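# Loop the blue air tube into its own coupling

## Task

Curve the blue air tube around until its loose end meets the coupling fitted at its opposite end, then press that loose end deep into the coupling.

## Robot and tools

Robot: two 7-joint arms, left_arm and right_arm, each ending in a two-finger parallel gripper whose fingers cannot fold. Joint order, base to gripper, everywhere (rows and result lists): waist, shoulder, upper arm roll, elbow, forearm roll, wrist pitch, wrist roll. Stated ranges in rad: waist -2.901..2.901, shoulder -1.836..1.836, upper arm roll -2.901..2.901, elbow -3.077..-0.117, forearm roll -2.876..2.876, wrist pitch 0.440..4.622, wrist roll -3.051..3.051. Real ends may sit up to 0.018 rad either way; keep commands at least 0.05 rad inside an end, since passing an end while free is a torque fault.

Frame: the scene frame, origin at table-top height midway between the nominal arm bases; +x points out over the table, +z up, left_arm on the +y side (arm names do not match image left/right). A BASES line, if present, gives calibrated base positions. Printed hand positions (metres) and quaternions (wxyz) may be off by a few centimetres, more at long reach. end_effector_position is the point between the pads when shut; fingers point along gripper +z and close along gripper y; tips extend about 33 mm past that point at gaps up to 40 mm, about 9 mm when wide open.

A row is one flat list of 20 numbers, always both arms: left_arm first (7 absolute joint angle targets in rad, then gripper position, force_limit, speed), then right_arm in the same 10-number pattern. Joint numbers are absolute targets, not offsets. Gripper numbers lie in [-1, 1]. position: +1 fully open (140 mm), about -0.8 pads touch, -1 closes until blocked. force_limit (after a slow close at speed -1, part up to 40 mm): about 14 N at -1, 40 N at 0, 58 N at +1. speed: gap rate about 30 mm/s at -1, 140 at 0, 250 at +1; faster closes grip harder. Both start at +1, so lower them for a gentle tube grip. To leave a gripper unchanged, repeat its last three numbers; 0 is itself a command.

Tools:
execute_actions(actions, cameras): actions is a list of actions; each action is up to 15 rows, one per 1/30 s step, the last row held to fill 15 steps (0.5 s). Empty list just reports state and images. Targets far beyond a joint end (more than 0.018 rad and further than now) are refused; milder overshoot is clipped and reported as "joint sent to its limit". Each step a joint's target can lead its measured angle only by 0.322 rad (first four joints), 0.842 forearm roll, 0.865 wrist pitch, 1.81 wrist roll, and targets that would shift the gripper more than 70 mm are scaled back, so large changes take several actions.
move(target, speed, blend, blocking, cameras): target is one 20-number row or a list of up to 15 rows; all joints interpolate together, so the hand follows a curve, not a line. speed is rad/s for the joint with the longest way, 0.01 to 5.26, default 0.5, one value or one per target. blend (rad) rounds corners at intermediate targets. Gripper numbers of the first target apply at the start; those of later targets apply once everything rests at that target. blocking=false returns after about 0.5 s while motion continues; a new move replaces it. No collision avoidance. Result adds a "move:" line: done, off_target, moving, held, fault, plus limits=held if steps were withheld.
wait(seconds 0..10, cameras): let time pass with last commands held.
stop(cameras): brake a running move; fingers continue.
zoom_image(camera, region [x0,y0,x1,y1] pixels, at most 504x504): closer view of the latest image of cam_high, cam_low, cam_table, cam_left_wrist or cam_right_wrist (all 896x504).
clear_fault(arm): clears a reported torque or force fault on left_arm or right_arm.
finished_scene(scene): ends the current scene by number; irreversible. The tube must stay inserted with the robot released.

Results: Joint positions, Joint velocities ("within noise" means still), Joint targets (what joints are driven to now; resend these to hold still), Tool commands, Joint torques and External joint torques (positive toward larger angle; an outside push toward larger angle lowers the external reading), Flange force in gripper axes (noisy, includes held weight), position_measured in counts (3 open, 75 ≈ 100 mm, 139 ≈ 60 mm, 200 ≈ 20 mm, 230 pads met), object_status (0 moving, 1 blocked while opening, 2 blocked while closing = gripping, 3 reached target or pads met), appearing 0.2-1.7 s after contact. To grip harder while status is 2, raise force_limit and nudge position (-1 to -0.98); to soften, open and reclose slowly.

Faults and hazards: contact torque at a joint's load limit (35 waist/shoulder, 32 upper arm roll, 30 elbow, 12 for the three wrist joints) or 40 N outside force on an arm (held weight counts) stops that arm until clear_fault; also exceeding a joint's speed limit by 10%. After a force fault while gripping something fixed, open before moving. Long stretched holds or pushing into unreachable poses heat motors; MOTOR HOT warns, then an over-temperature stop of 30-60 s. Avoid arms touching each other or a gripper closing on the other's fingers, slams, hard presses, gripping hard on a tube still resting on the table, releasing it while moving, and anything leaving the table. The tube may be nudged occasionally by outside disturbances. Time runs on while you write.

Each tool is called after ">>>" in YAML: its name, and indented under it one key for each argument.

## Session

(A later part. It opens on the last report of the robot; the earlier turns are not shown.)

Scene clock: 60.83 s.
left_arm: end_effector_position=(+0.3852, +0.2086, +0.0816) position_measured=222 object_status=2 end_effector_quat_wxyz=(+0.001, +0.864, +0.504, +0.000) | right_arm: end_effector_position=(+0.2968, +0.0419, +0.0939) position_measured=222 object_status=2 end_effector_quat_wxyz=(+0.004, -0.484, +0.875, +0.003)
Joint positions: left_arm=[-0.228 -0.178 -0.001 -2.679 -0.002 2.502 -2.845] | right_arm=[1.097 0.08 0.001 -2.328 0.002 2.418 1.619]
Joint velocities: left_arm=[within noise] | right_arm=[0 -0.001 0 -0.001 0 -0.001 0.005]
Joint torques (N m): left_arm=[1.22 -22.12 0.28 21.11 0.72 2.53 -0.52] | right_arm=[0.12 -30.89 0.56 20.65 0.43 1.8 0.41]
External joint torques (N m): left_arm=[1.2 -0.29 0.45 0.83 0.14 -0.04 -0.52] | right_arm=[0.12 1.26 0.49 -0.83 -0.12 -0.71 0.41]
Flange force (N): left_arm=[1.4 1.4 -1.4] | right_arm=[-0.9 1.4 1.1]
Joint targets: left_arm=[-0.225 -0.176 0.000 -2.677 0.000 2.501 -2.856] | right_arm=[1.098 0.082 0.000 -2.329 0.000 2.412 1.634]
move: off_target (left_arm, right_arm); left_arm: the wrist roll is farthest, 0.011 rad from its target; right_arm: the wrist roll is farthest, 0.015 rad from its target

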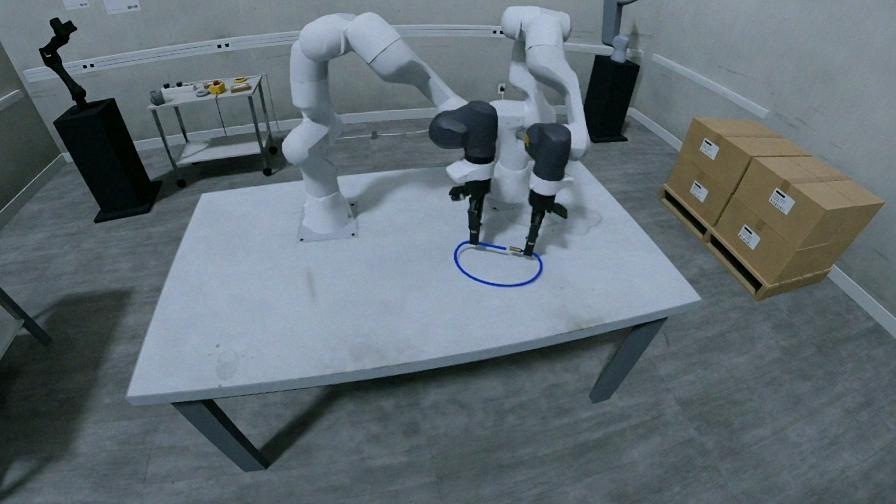

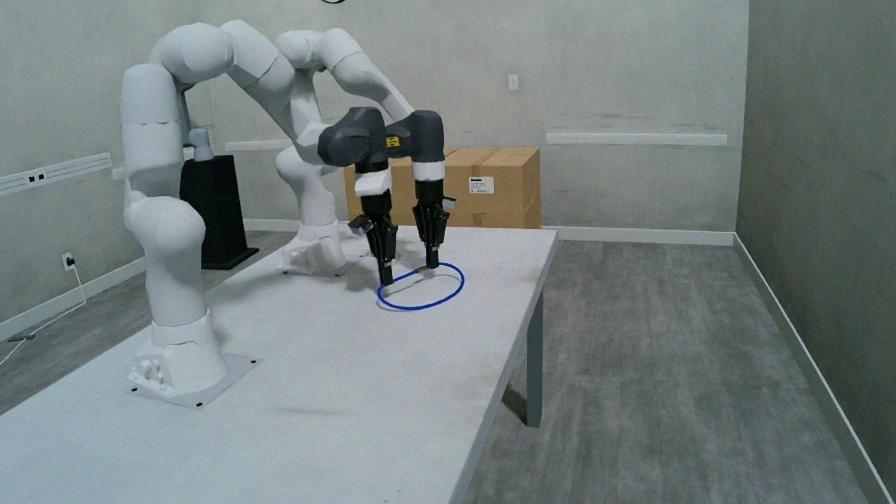

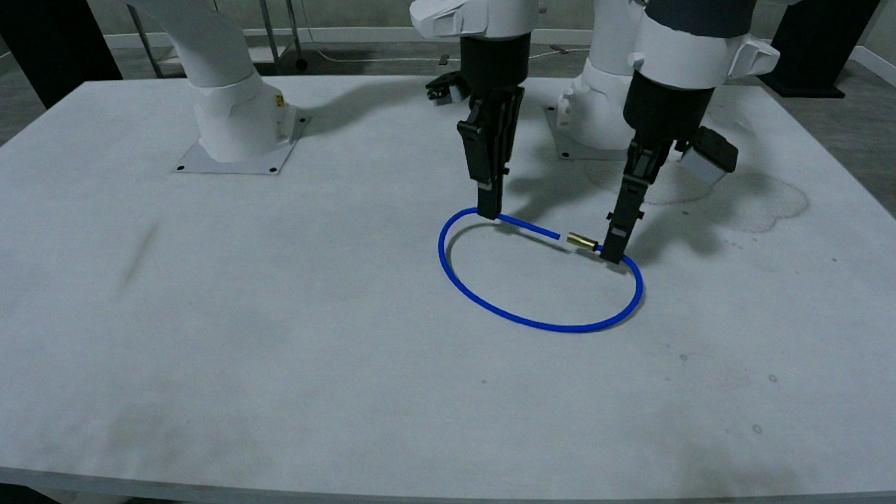

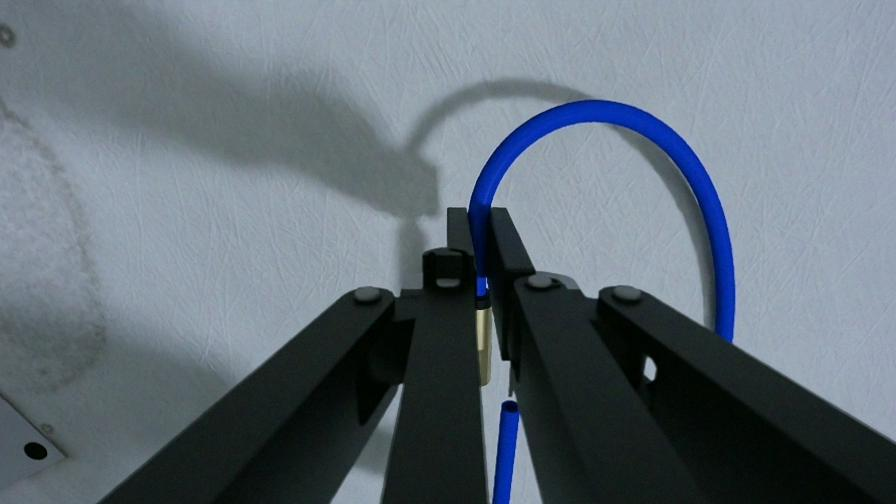

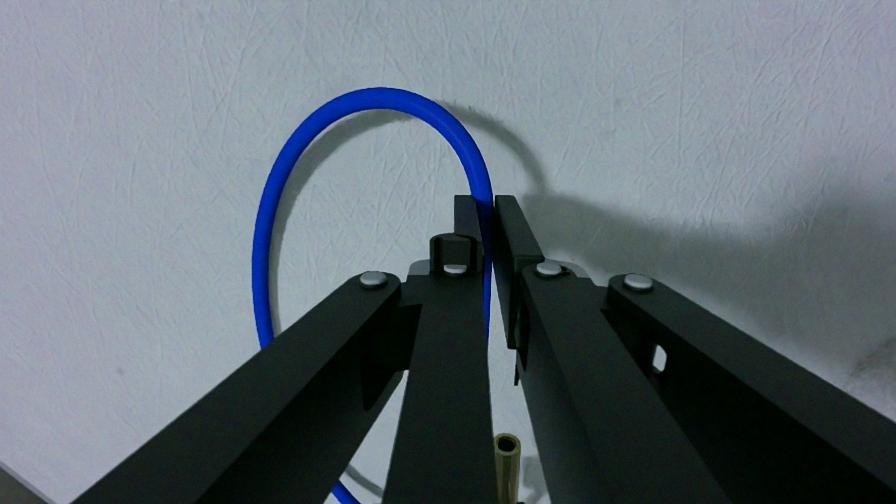

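>>> move:
  target: [-0.2251,-0.1763,0,-2.6772,0,2.5009,-2.856,-0.98,0.5,-1,1.1162,0.0824,0,-2.3293,0,2.4117,1.577,-0.98,0.5,-1]
  speed: 0.1
  cameras: ["cam_high","cam_low","cam_table","cam_left_wrist","cam_right_wrist"]

>>> zoom_image:
  camera: "cam_left_wrist"
  region: [420, 280, 580, 504]

>>> zoom_image:
  camera: "cam_right_wrist"
  region: [420, 280, 580, 504]

>>> zoom_image:
  camera: "cam_low"
  region: [375, 255, 445, 300]

>>> zoom_image:
  camera: "cam_table"
  region: [480, 195, 640, 285]

Scene clock: 67.40 s.
left_arm: end_effector_position=(+0.3852, +0.2086, +0.0817) position_measured=222 object_status=2 end_effector_quat_wxyz=(+0.001, +0.863, +0.504, +0.000) | right_arm: end_effector_position=(+0.2885, +0.0464, +0.0938) position_measured=222 object_status=2 end_effector_quat_wxyz=(+0.004, -0.508, +0.861, +0.003)
Joint positions: left_arm=[-0.228 -0.178 -0.001 -2.678 -0.002 2.502 -2.846] | right_arm=[1.115 0.08 0.001 -2.328 0.002 2.418 1.581]
Joint velocities: left_arm=[within noise] | right_arm=[0 0 0.001 -0.002 0.002 0 -0.007]
Joint torques (N m): left_arm=[1.15 -22.19 0.3 21 0.73 2.55 -0.52] | right_arm=[0.14 -31.03 0.6 20.5 0.46 1.83 -0.23]
External joint torques (N m): left_arm=[1.16 -0.23 0.5 0.62 0.15 -0.04 -0.52] | right_arm=[0.15 1.15 0.53 -0.98 -0.09 -0.69 -0.23]
Flange force (N): left_arm=[1.3 0.9 -1.1] | right_arm=[-0.1 0.2 1.1]
Joint targets: left_arm=[-0.225 -0.176 0.000 -2.677 0.000 2.501 -2.856] | right_arm=[1.116 0.082 0.000 -2.329 0.000 2.412 1.577]
move: done

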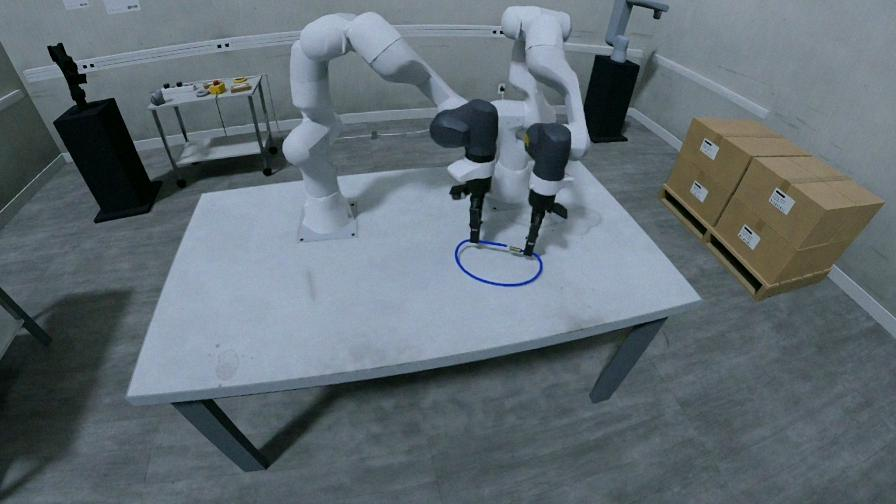

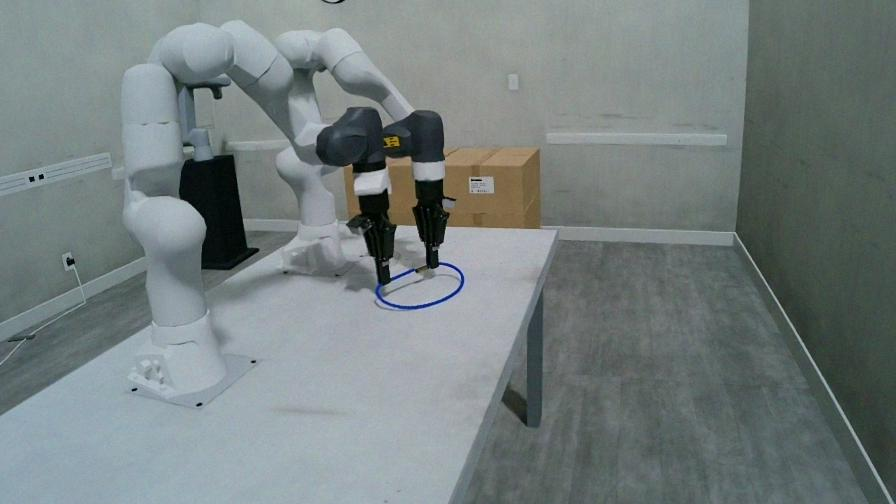

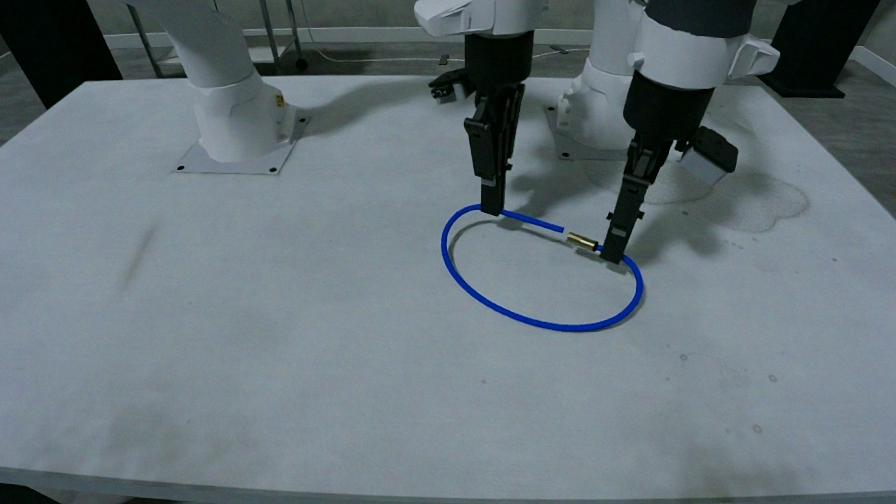

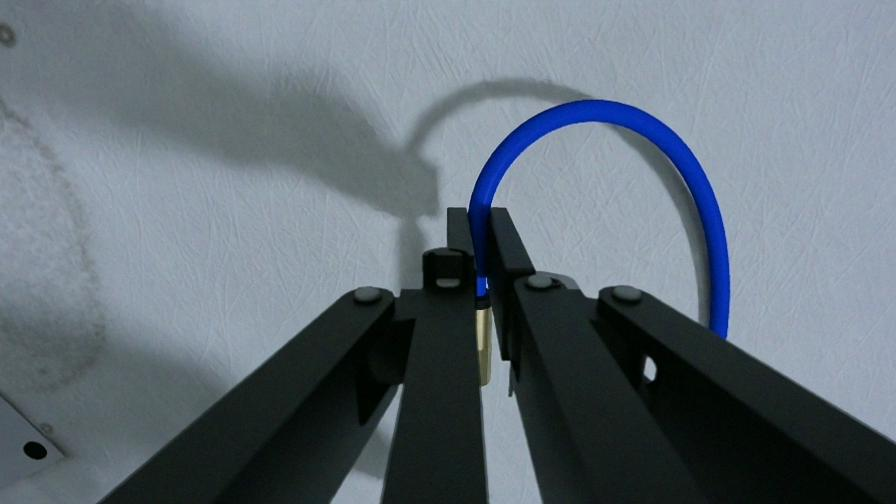

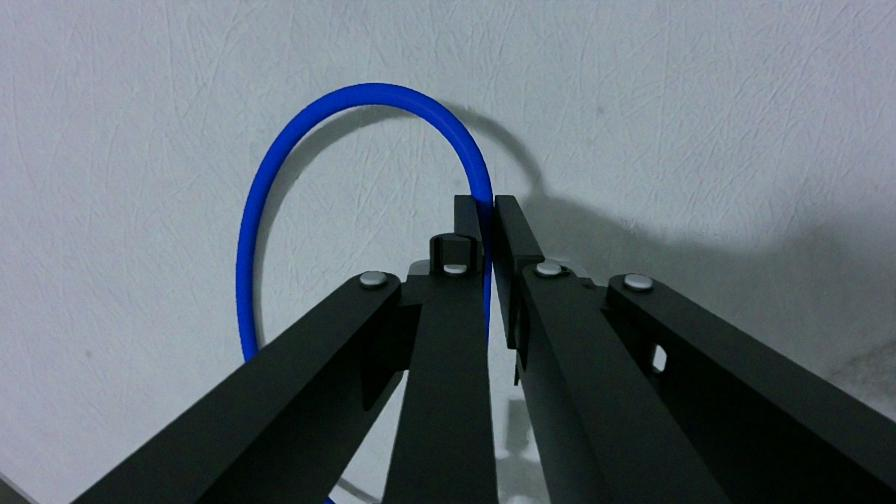

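Scaled by 2.250 from the camera's 896x504 image, which has a finer 1280x720 frame.

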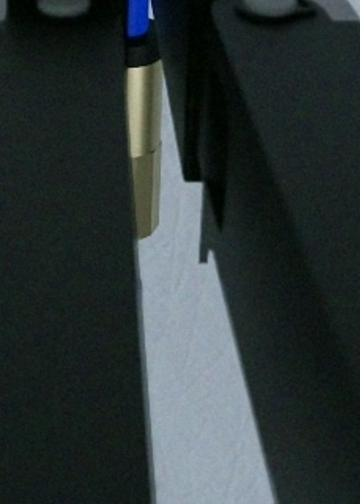

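Scaled by 2.250 from the camera's 896x504 image, which has a finer 1280x720 frame.

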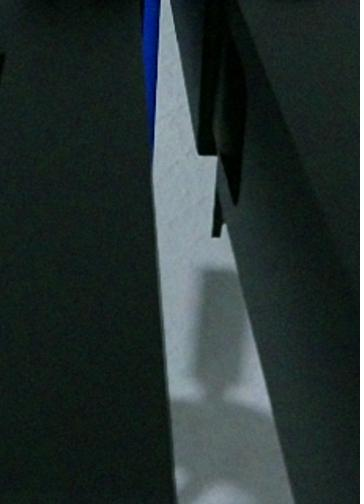

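Scaled by 7.200 from the camera's 896x504 image, which has a finer 1280x720 frame.

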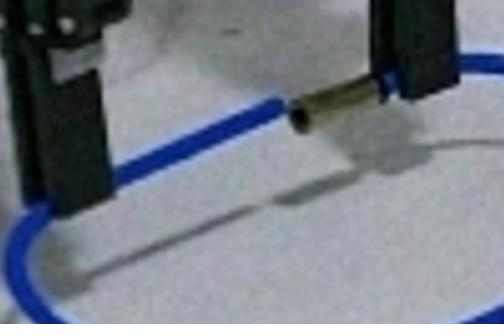

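Scaled by 3.150 from the camera's 896x504 image, which has a finer 1280x720 frame.

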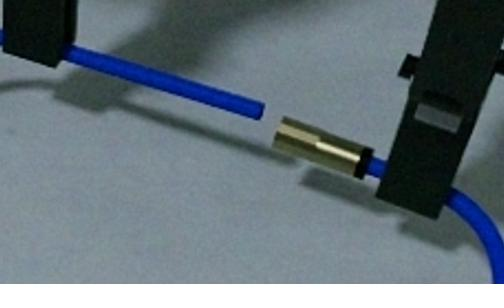

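>>> move:
  target: [-0.2251,-0.1763,0,-2.6772,0,2.5009,-2.856,-0.98,0.5,-1,1.1162,0.0824,0,-2.3293,0,2.3767,1.577,-0.98,0.5,-1]
  speed: 0.1
  cameras: ["cam_high","cam_low","cam_table","cam_left_wrist","cam_right_wrist"]

>>> zoom_image:
  camera: "cam_low"
  region: [375, 255, 445, 300]

>>> zoom_image:
  camera: "cam_table"
  region: [480, 195, 640, 285]

>>> zoom_image:
  camera: "cam_high"
  region: [465, 225, 545, 270]

Scene clock: 70.87 s.
left_arm: end_effector_position=(+0.3852, +0.2086, +0.0817) position_measured=222 object_status=2 end_effector_quat_wxyz=(+0.001, +0.863, +0.505, +0.000) | right_arm: end_effector_position=(+0.2834, +0.0370, +0.0909) position_measured=222 object_status=2 end_effector_quat_wxyz=(-0.010, -0.509, +0.861, -0.006)
Joint positions: left_arm=[-0.228 -0.178 -0.001 -2.678 -0.002 2.502 -2.846] | right_arm=[1.115 0.08 0.001 -2.328 0.002 2.384 1.579]
Joint velocities: left_arm=[within noise] | right_arm=[-0.001 0 0 0 -0.001 -0.005 0.001]
Joint torques (N m): left_arm=[1.19 -22.2 0.34 20.99 0.73 2.58 -0.51] | right_arm=[0.14 -30.98 0.58 20.37 0.46 1.63 -0.13]
External joint torques (N m): left_arm=[1.21 -0.32 0.55 0.72 0.16 0.02 -0.51] | right_arm=[0.13 1.09 0.5 -1.02 -0.09 -0.78 -0.14]
Flange force (N): left_arm=[1.4 1.0 -1.2] | right_arm=[0.0 0.3 0.7]
Joint targets: left_arm=[-0.225 -0.176 0.000 -2.677 0.000 2.501 -2.856] | right_arm=[1.116 0.082 0.000 -2.329 0.000 2.377 1.577]
move: done

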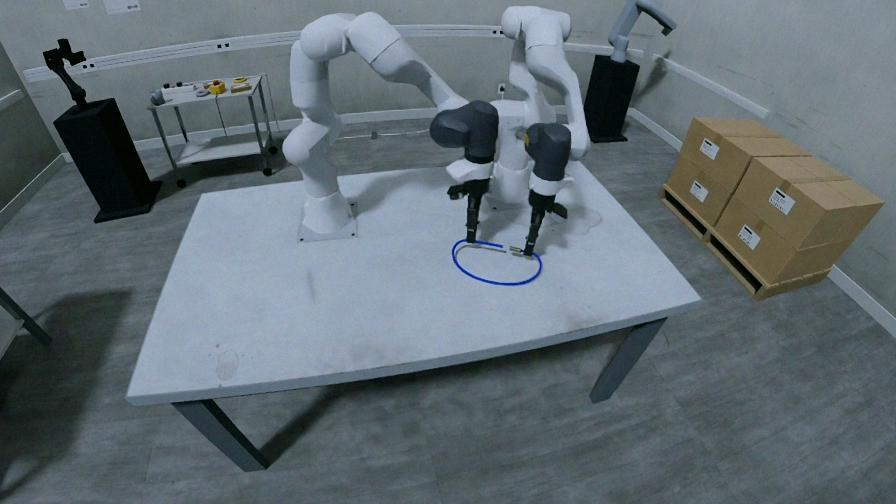

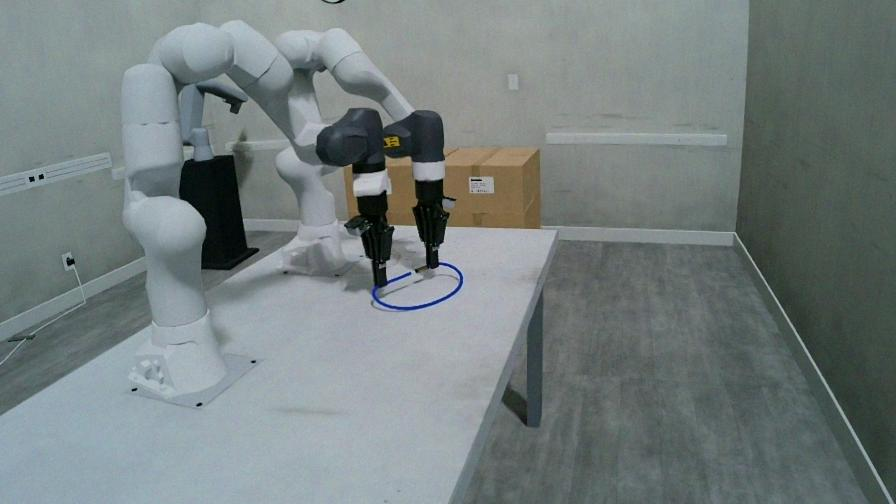

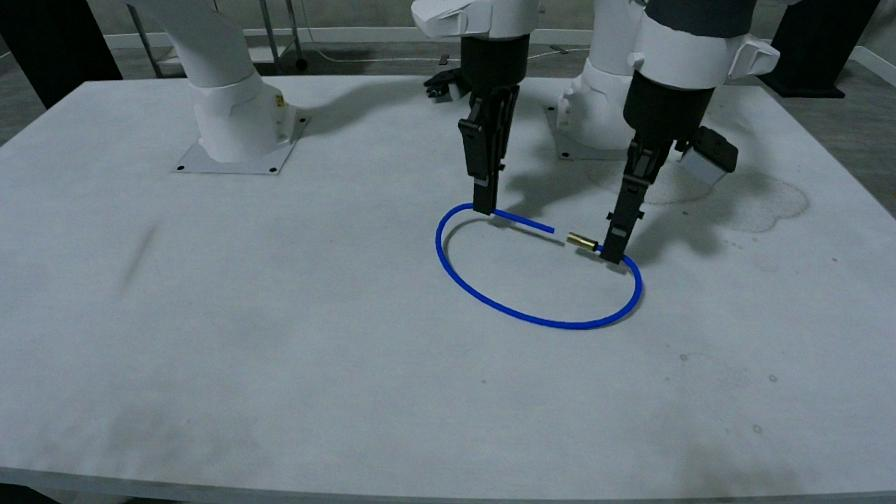

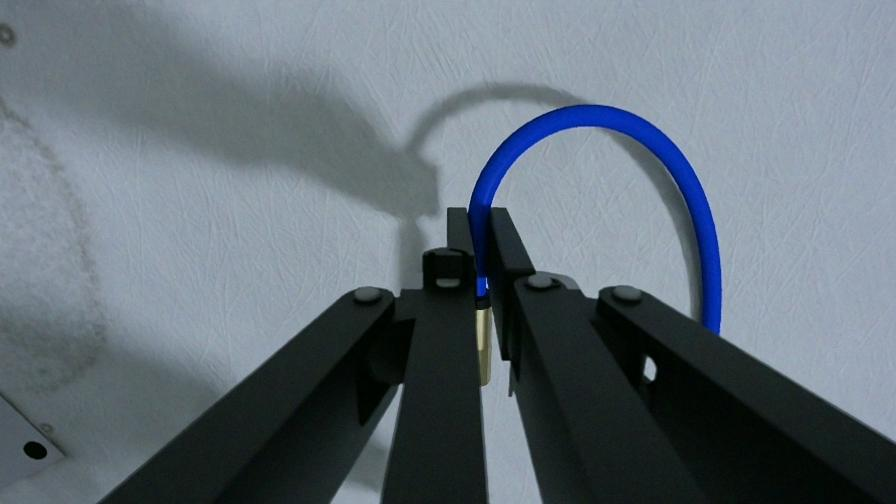

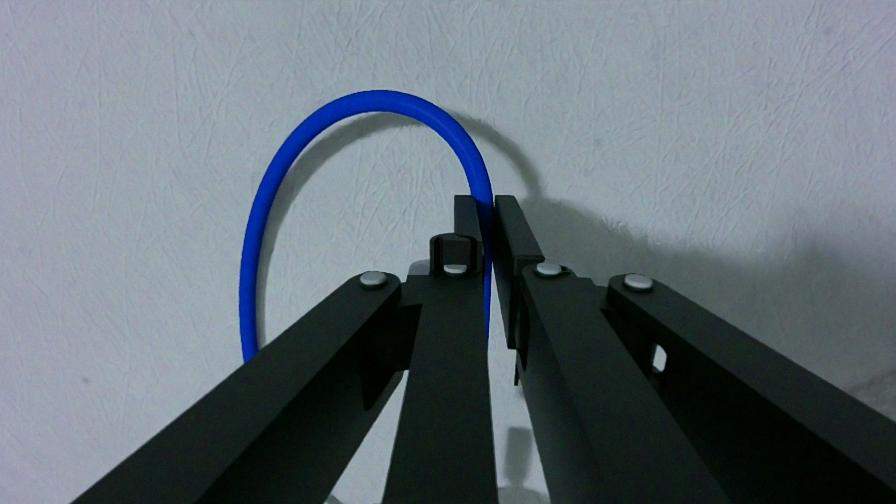

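Scaled by 7.200 from the camera's 896x504 image, which has a finer 1280x720 frame.

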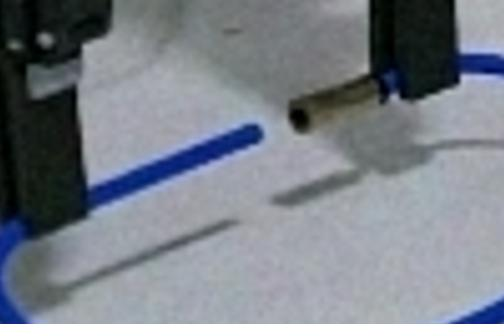

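Scaled by 3.150 from the camera's 896x504 image, which has a finer 1280x720 frame.

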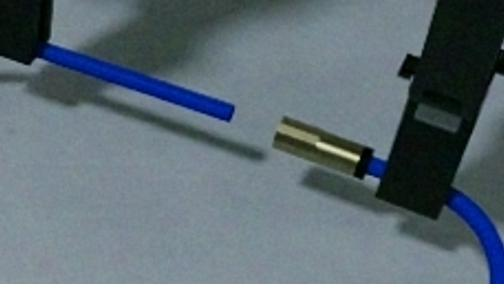

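Scaled by 6.300 from the camera's 896x504 image, which has a finer 1280x720 frame.

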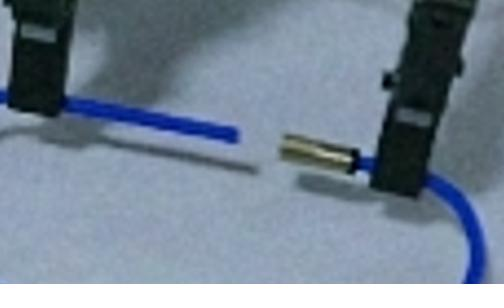

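>>> move:
  target: [-0.2251,-0.1763,0,-2.6772,0,2.5009,-2.856,-0.98,0.5,-1,1.1102,0.1182,0,-2.2804,0,2.3637,1.571,-0.98,0.5,-1]
  speed: 0.05
  cameras: ["cam_high","cam_low","cam_table"]

>>> zoom_image:
  camera: "cam_low"
  region: [375, 255, 445, 300]

>>> zoom_image:
  camera: "cam_table"
  region: [480, 195, 640, 285]

>>> zoom_image:
  camera: "cam_high"
  region: [465, 225, 545, 270]

Scene clock: 74.30 s.
left_arm: end_effector_position=(+0.3852, +0.2086, +0.0817) position_measured=222 object_status=2 end_effector_quat_wxyz=(+0.001, +0.863, +0.505, +0.000) | right_arm: end_effector_position=(+0.2910, +0.0482, +0.0909) position_measured=222 object_status=2 end_effector_quat_wxyz=(-0.011, -0.510, +0.860, -0.006)
Joint positions: left_arm=[-0.228 -0.178 -0.001 -2.678 -0.002 2.501 -2.846] | right_arm=[1.112 0.116 0.001 -2.28 0.002 2.37 1.574]
Joint velocities: left_arm=[within noise] | right_arm=[0 0.001 0 0.002 0 -0.005 -0.003]
Joint torques (N m): left_arm=[1.17 -22.22 0.25 20.93 0.74 2.59 -0.5] | right_arm=[-1.03 -32.36 0.62 20.9 0.47 1.71 -0.23]
External joint torques (N m): left_arm=[1.14 -0.39 0.4 0.67 0.16 0.03 -0.5] | right_arm=[-1.09 1.2 0.44 -0.73 -0.09 -0.72 -0.23]
Flange force (N): left_arm=[1.1 0.7 -1.3] | right_arm=[-1.2 -1.3 0.9]
Joint targets: left_arm=[-0.225 -0.176 0.000 -2.677 0.000 2.501 -2.856] | right_arm=[1.110 0.118 0.000 -2.280 0.000 2.364 1.571]
move: done
Images, in order (width x height): cam_high 896x504, cam_low 896x504, cam_table 896x504.

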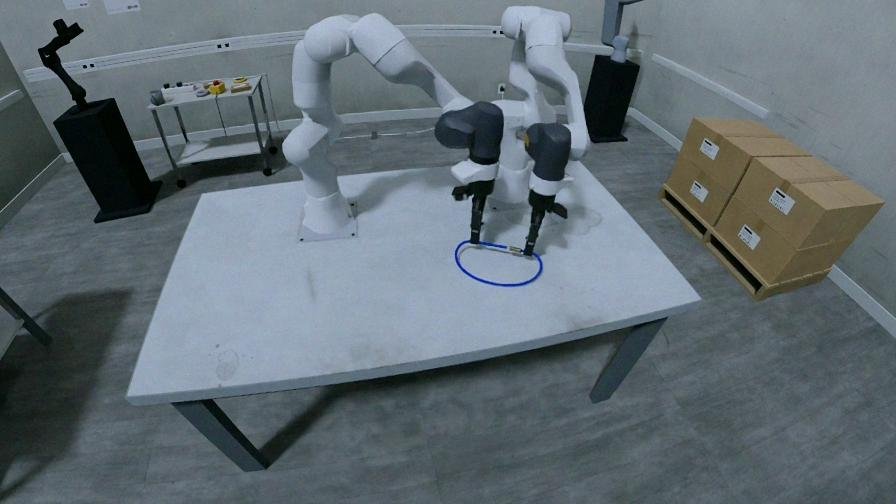

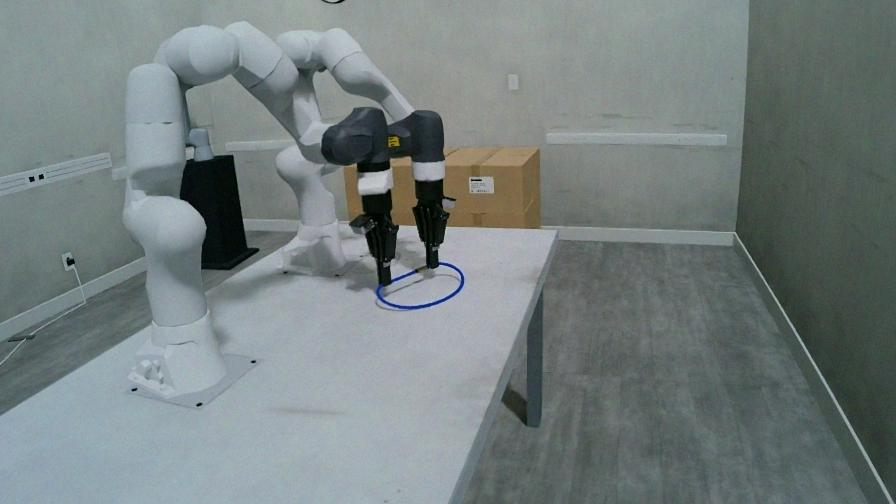

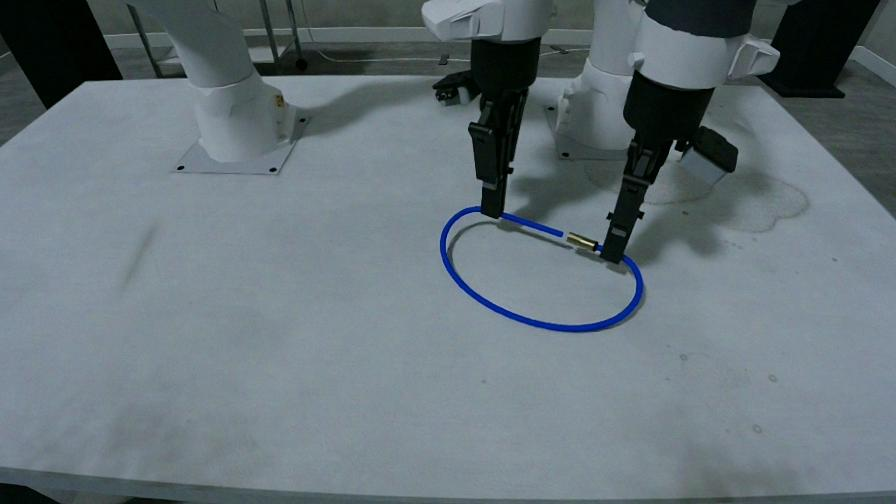

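Scaled by 7.200 from the camera's 896x504 image, which has a finer 1280x720 frame.

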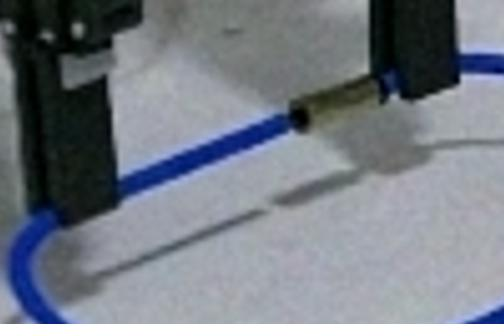

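Scaled by 3.150 from the camera's 896x504 image, which has a finer 1280x720 frame.

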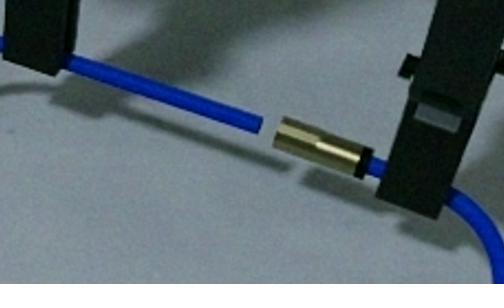

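Scaled by 6.300 from the camera's 896x504 image, which has a finer 1280x720 frame.

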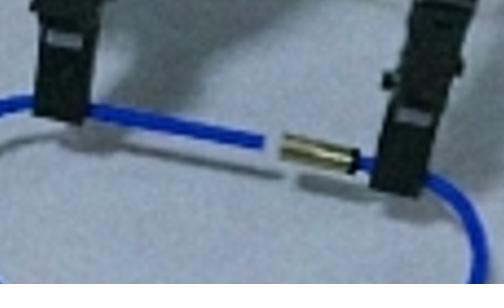

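>>> move:
  target: [-0.2251,-0.1763,0,-2.6772,0,2.5009,-2.856,-0.98,0.5,-1,1.1082,0.1567,0,-2.2268,0,2.3487,1.569,-0.98,0.5,-1]
  speed: 0.03
  cameras: ["cam_high","cam_low","cam_table"]

>>> zoom_image:
  camera: "cam_low"
  region: [375, 255, 445, 300]

>>> zoom_image:
  camera: "cam_table"
  region: [480, 195, 640, 285]

>>> zoom_image:
  camera: "cam_high"
  region: [465, 225, 545, 270]

Scene clock: 77.17 s.
left_arm: end_effector_position=(+0.3852, +0.2087, +0.0817) position_measured=222 object_status=2 end_effector_quat_wxyz=(+0.001, +0.863, +0.505, +0.000) | right_arm: end_effector_position=(+0.2988, +0.0606, +0.0908) position_measured=222 object_status=2 end_effector_quat_wxyz=(-0.011, -0.510, +0.860, -0.006)
Joint positions: left_arm=[-0.228 -0.178 -0.001 -2.678 -0.002 2.501 -2.846] | right_arm=[1.11 0.154 0.001 -2.226 0.002 2.355 1.572]
Joint velocities: within noise
Joint torques (N m): left_arm=[1.14 -22.23 0.22 20.92 0.72 2.6 -0.48] | right_arm=[-1.05 -33.72 0.54 20.82 0.49 1.81 -0.18]
External joint torques (N m): left_arm=[1.19 -0.37 0.45 0.64 0.14 0.03 -0.48] | right_arm=[-0.92 1.11 0.51 -0.84 -0.07 -0.58 -0.18]
Flange force (N): left_arm=[1.2 0.6 -1.3] | right_arm=[-0.5 -1.0 1.1]
Joint targets: left_arm=[-0.225 -0.176 0.000 -2.677 0.000 2.501 -2.856] | right_arm=[1.108 0.157 0.000 -2.227 0.000 2.349 1.569]
move: done
Images, in order (width x height): cam_high 896x504, cam_low 896x504, cam_table 896x504.

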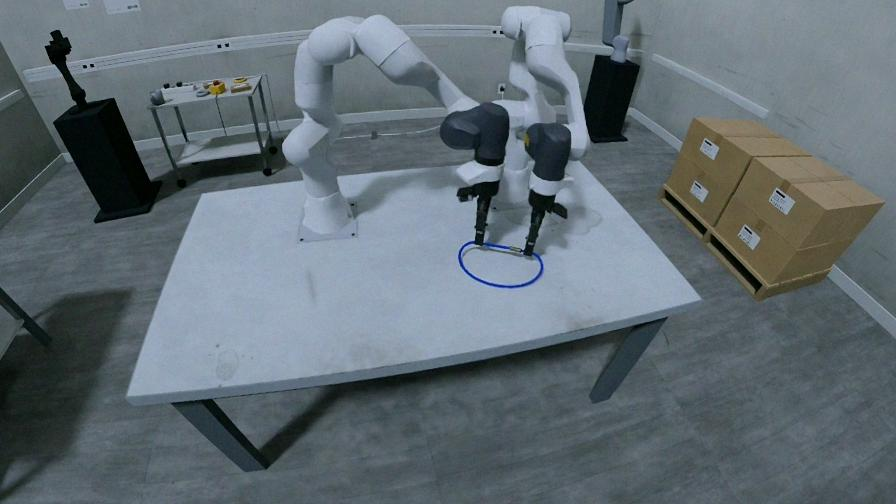

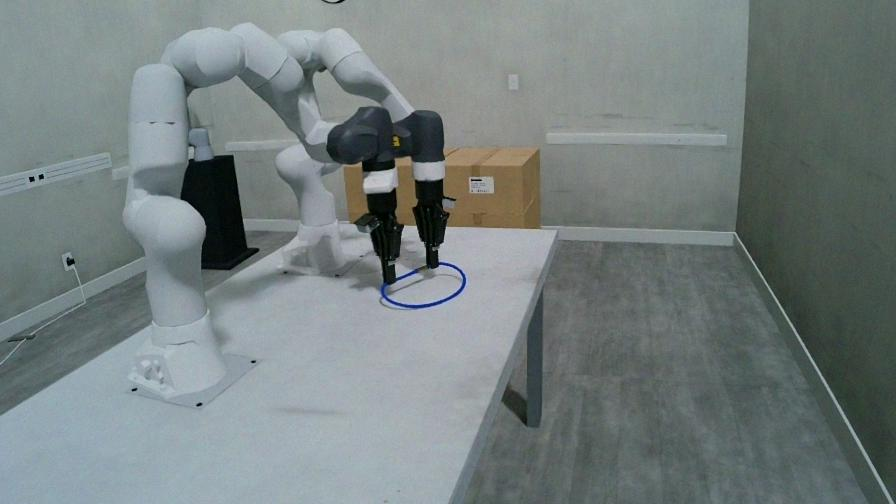

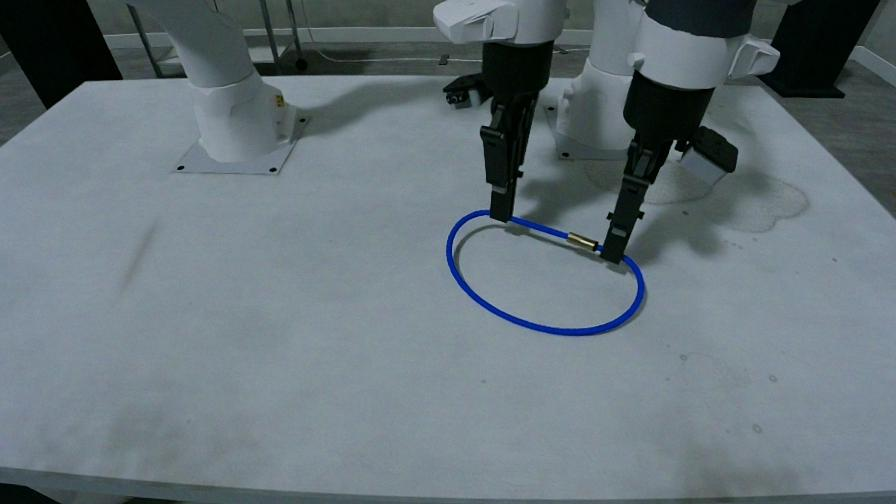

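Scaled by 7.200 from the camera's 896x504 image, which has a finer 1280x720 frame.

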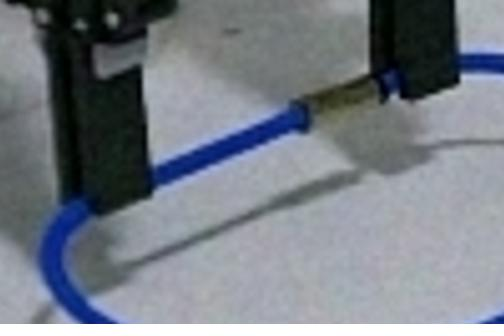

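Scaled by 3.150 from the camera's 896x504 image, which has a finer 1280x720 frame.

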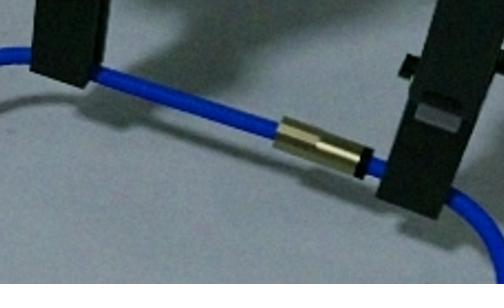

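Scaled by 6.300 from the camera's 896x504 image, which has a finer 1280x720 frame.

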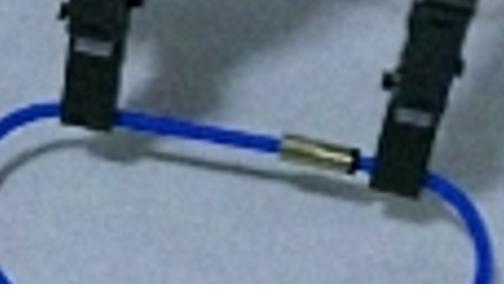

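>>> move:
  target: [-0.2251,-0.1763,0,-2.6772,0,2.5009,-2.856,-0.98,0.5,-1,1.1067,0.185,0,-2.1868,0,2.337,1.5675,-0.98,0.5,-1]
  speed: 0.03
  cameras: ["cam_high","cam_low","cam_table"]

>>> zoom_image:
  camera: "cam_low"
  region: [375, 255, 445, 300]

>>> zoom_image:
  camera: "cam_table"
  region: [480, 195, 640, 285]

Scene clock: 79.47 s.
left_arm: end_effector_position=(+0.3855, +0.2090, +0.0818) position_measured=222 object_status=2 end_effector_quat_wxyz=(+0.001, +0.863, +0.505, +0.000) | right_arm: end_effector_position=(+0.3038, +0.0684, +0.0898) position_measured=222 object_status=2 end_effector_quat_wxyz=(-0.013, -0.511, +0.860, -0.007)
Joint positions: left_arm=[-0.227 -0.178 -0.001 -2.678 -0.002 2.501 -2.847] | right_arm=[1.109 0.183 0.001 -2.188 0.002 2.34 1.57]
Joint velocities: within noise
Joint torques (N m): left_arm=[0.66 -22.21 -0.22 20.7 0.73 2.46 -0.46] | right_arm=[-1.3 -35.34 0.35 22.06 0.49 2.23 -0.19]
External joint torques (N m): left_arm=[0.63 -0.29 -0.06 0.39 0.16 -0.1 -0.46] | right_arm=[-1.32 0.64 0.15 0.24 -0.08 -0.17 -0.19]
Flange force (N): left_arm=[-0.2 0.5 -1.3] | right_arm=[-2.7 -1.7 0.5]
Joint targets: left_arm=[-0.225 -0.176 0.000 -2.677 0.000 2.501 -2.856] | right_arm=[1.107 0.185 0.000 -2.187 0.000 2.337 1.567]
move: done
Images, in order (width x height): cam_high 896x504, cam_low 896x504, cam_table 896x504.

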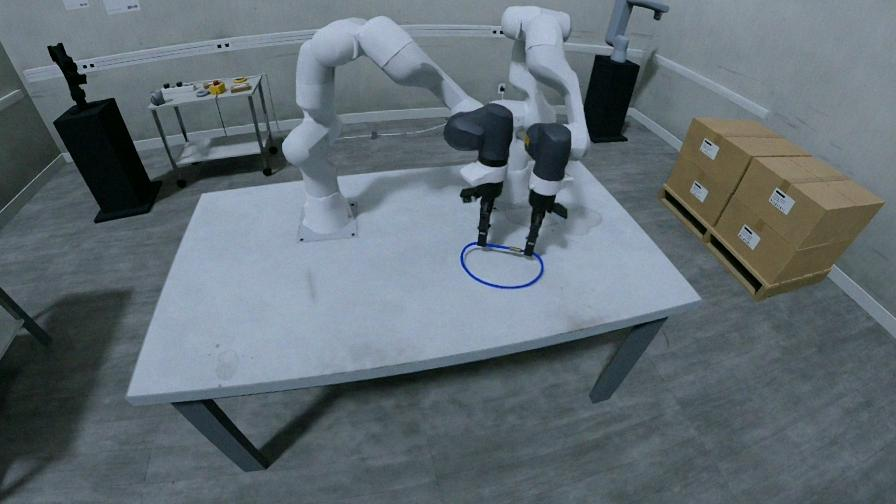

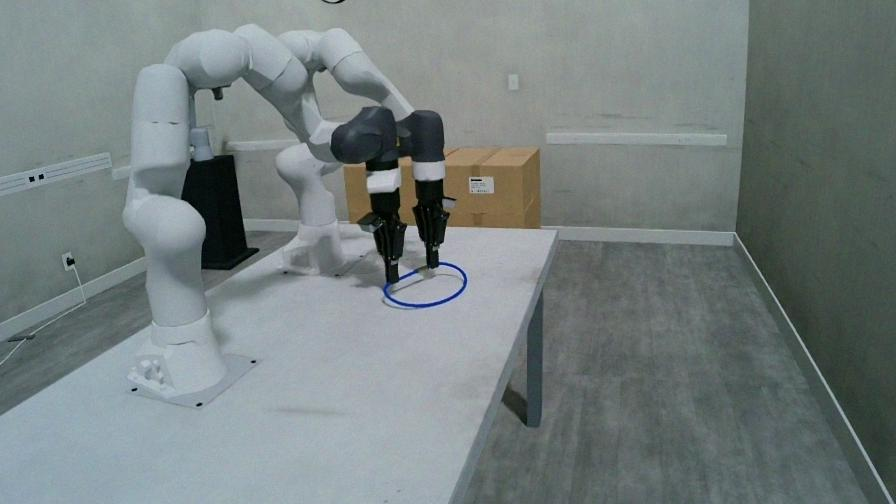

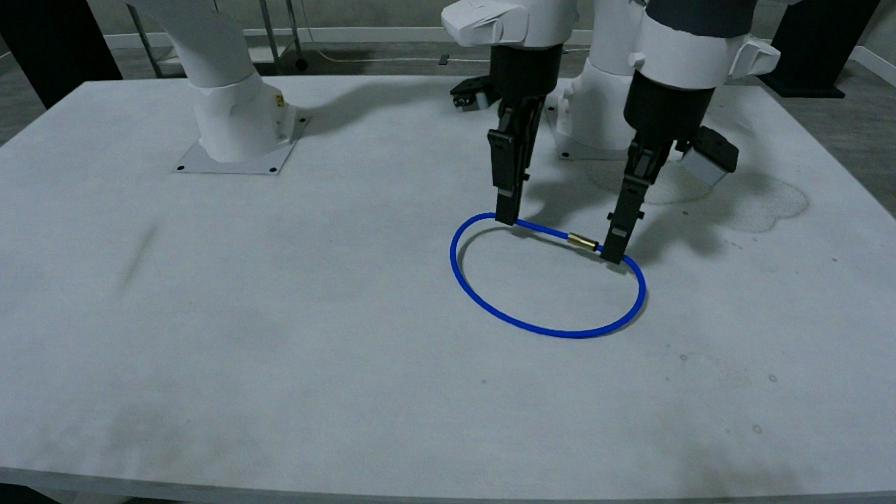

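Scaled by 7.200 from the camera's 896x504 image, which has a finer 1280x720 frame.

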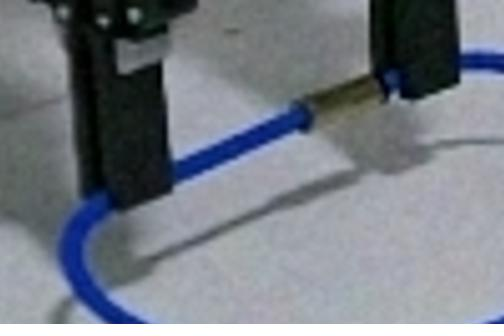

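Scaled by 3.150 from the camera's 896x504 image, which has a finer 1280x720 frame.

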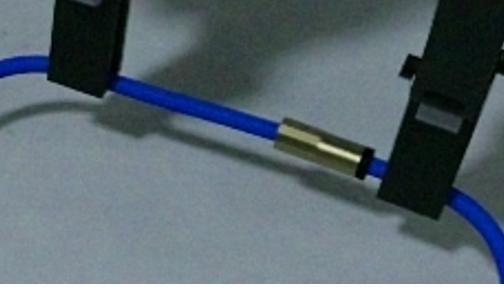

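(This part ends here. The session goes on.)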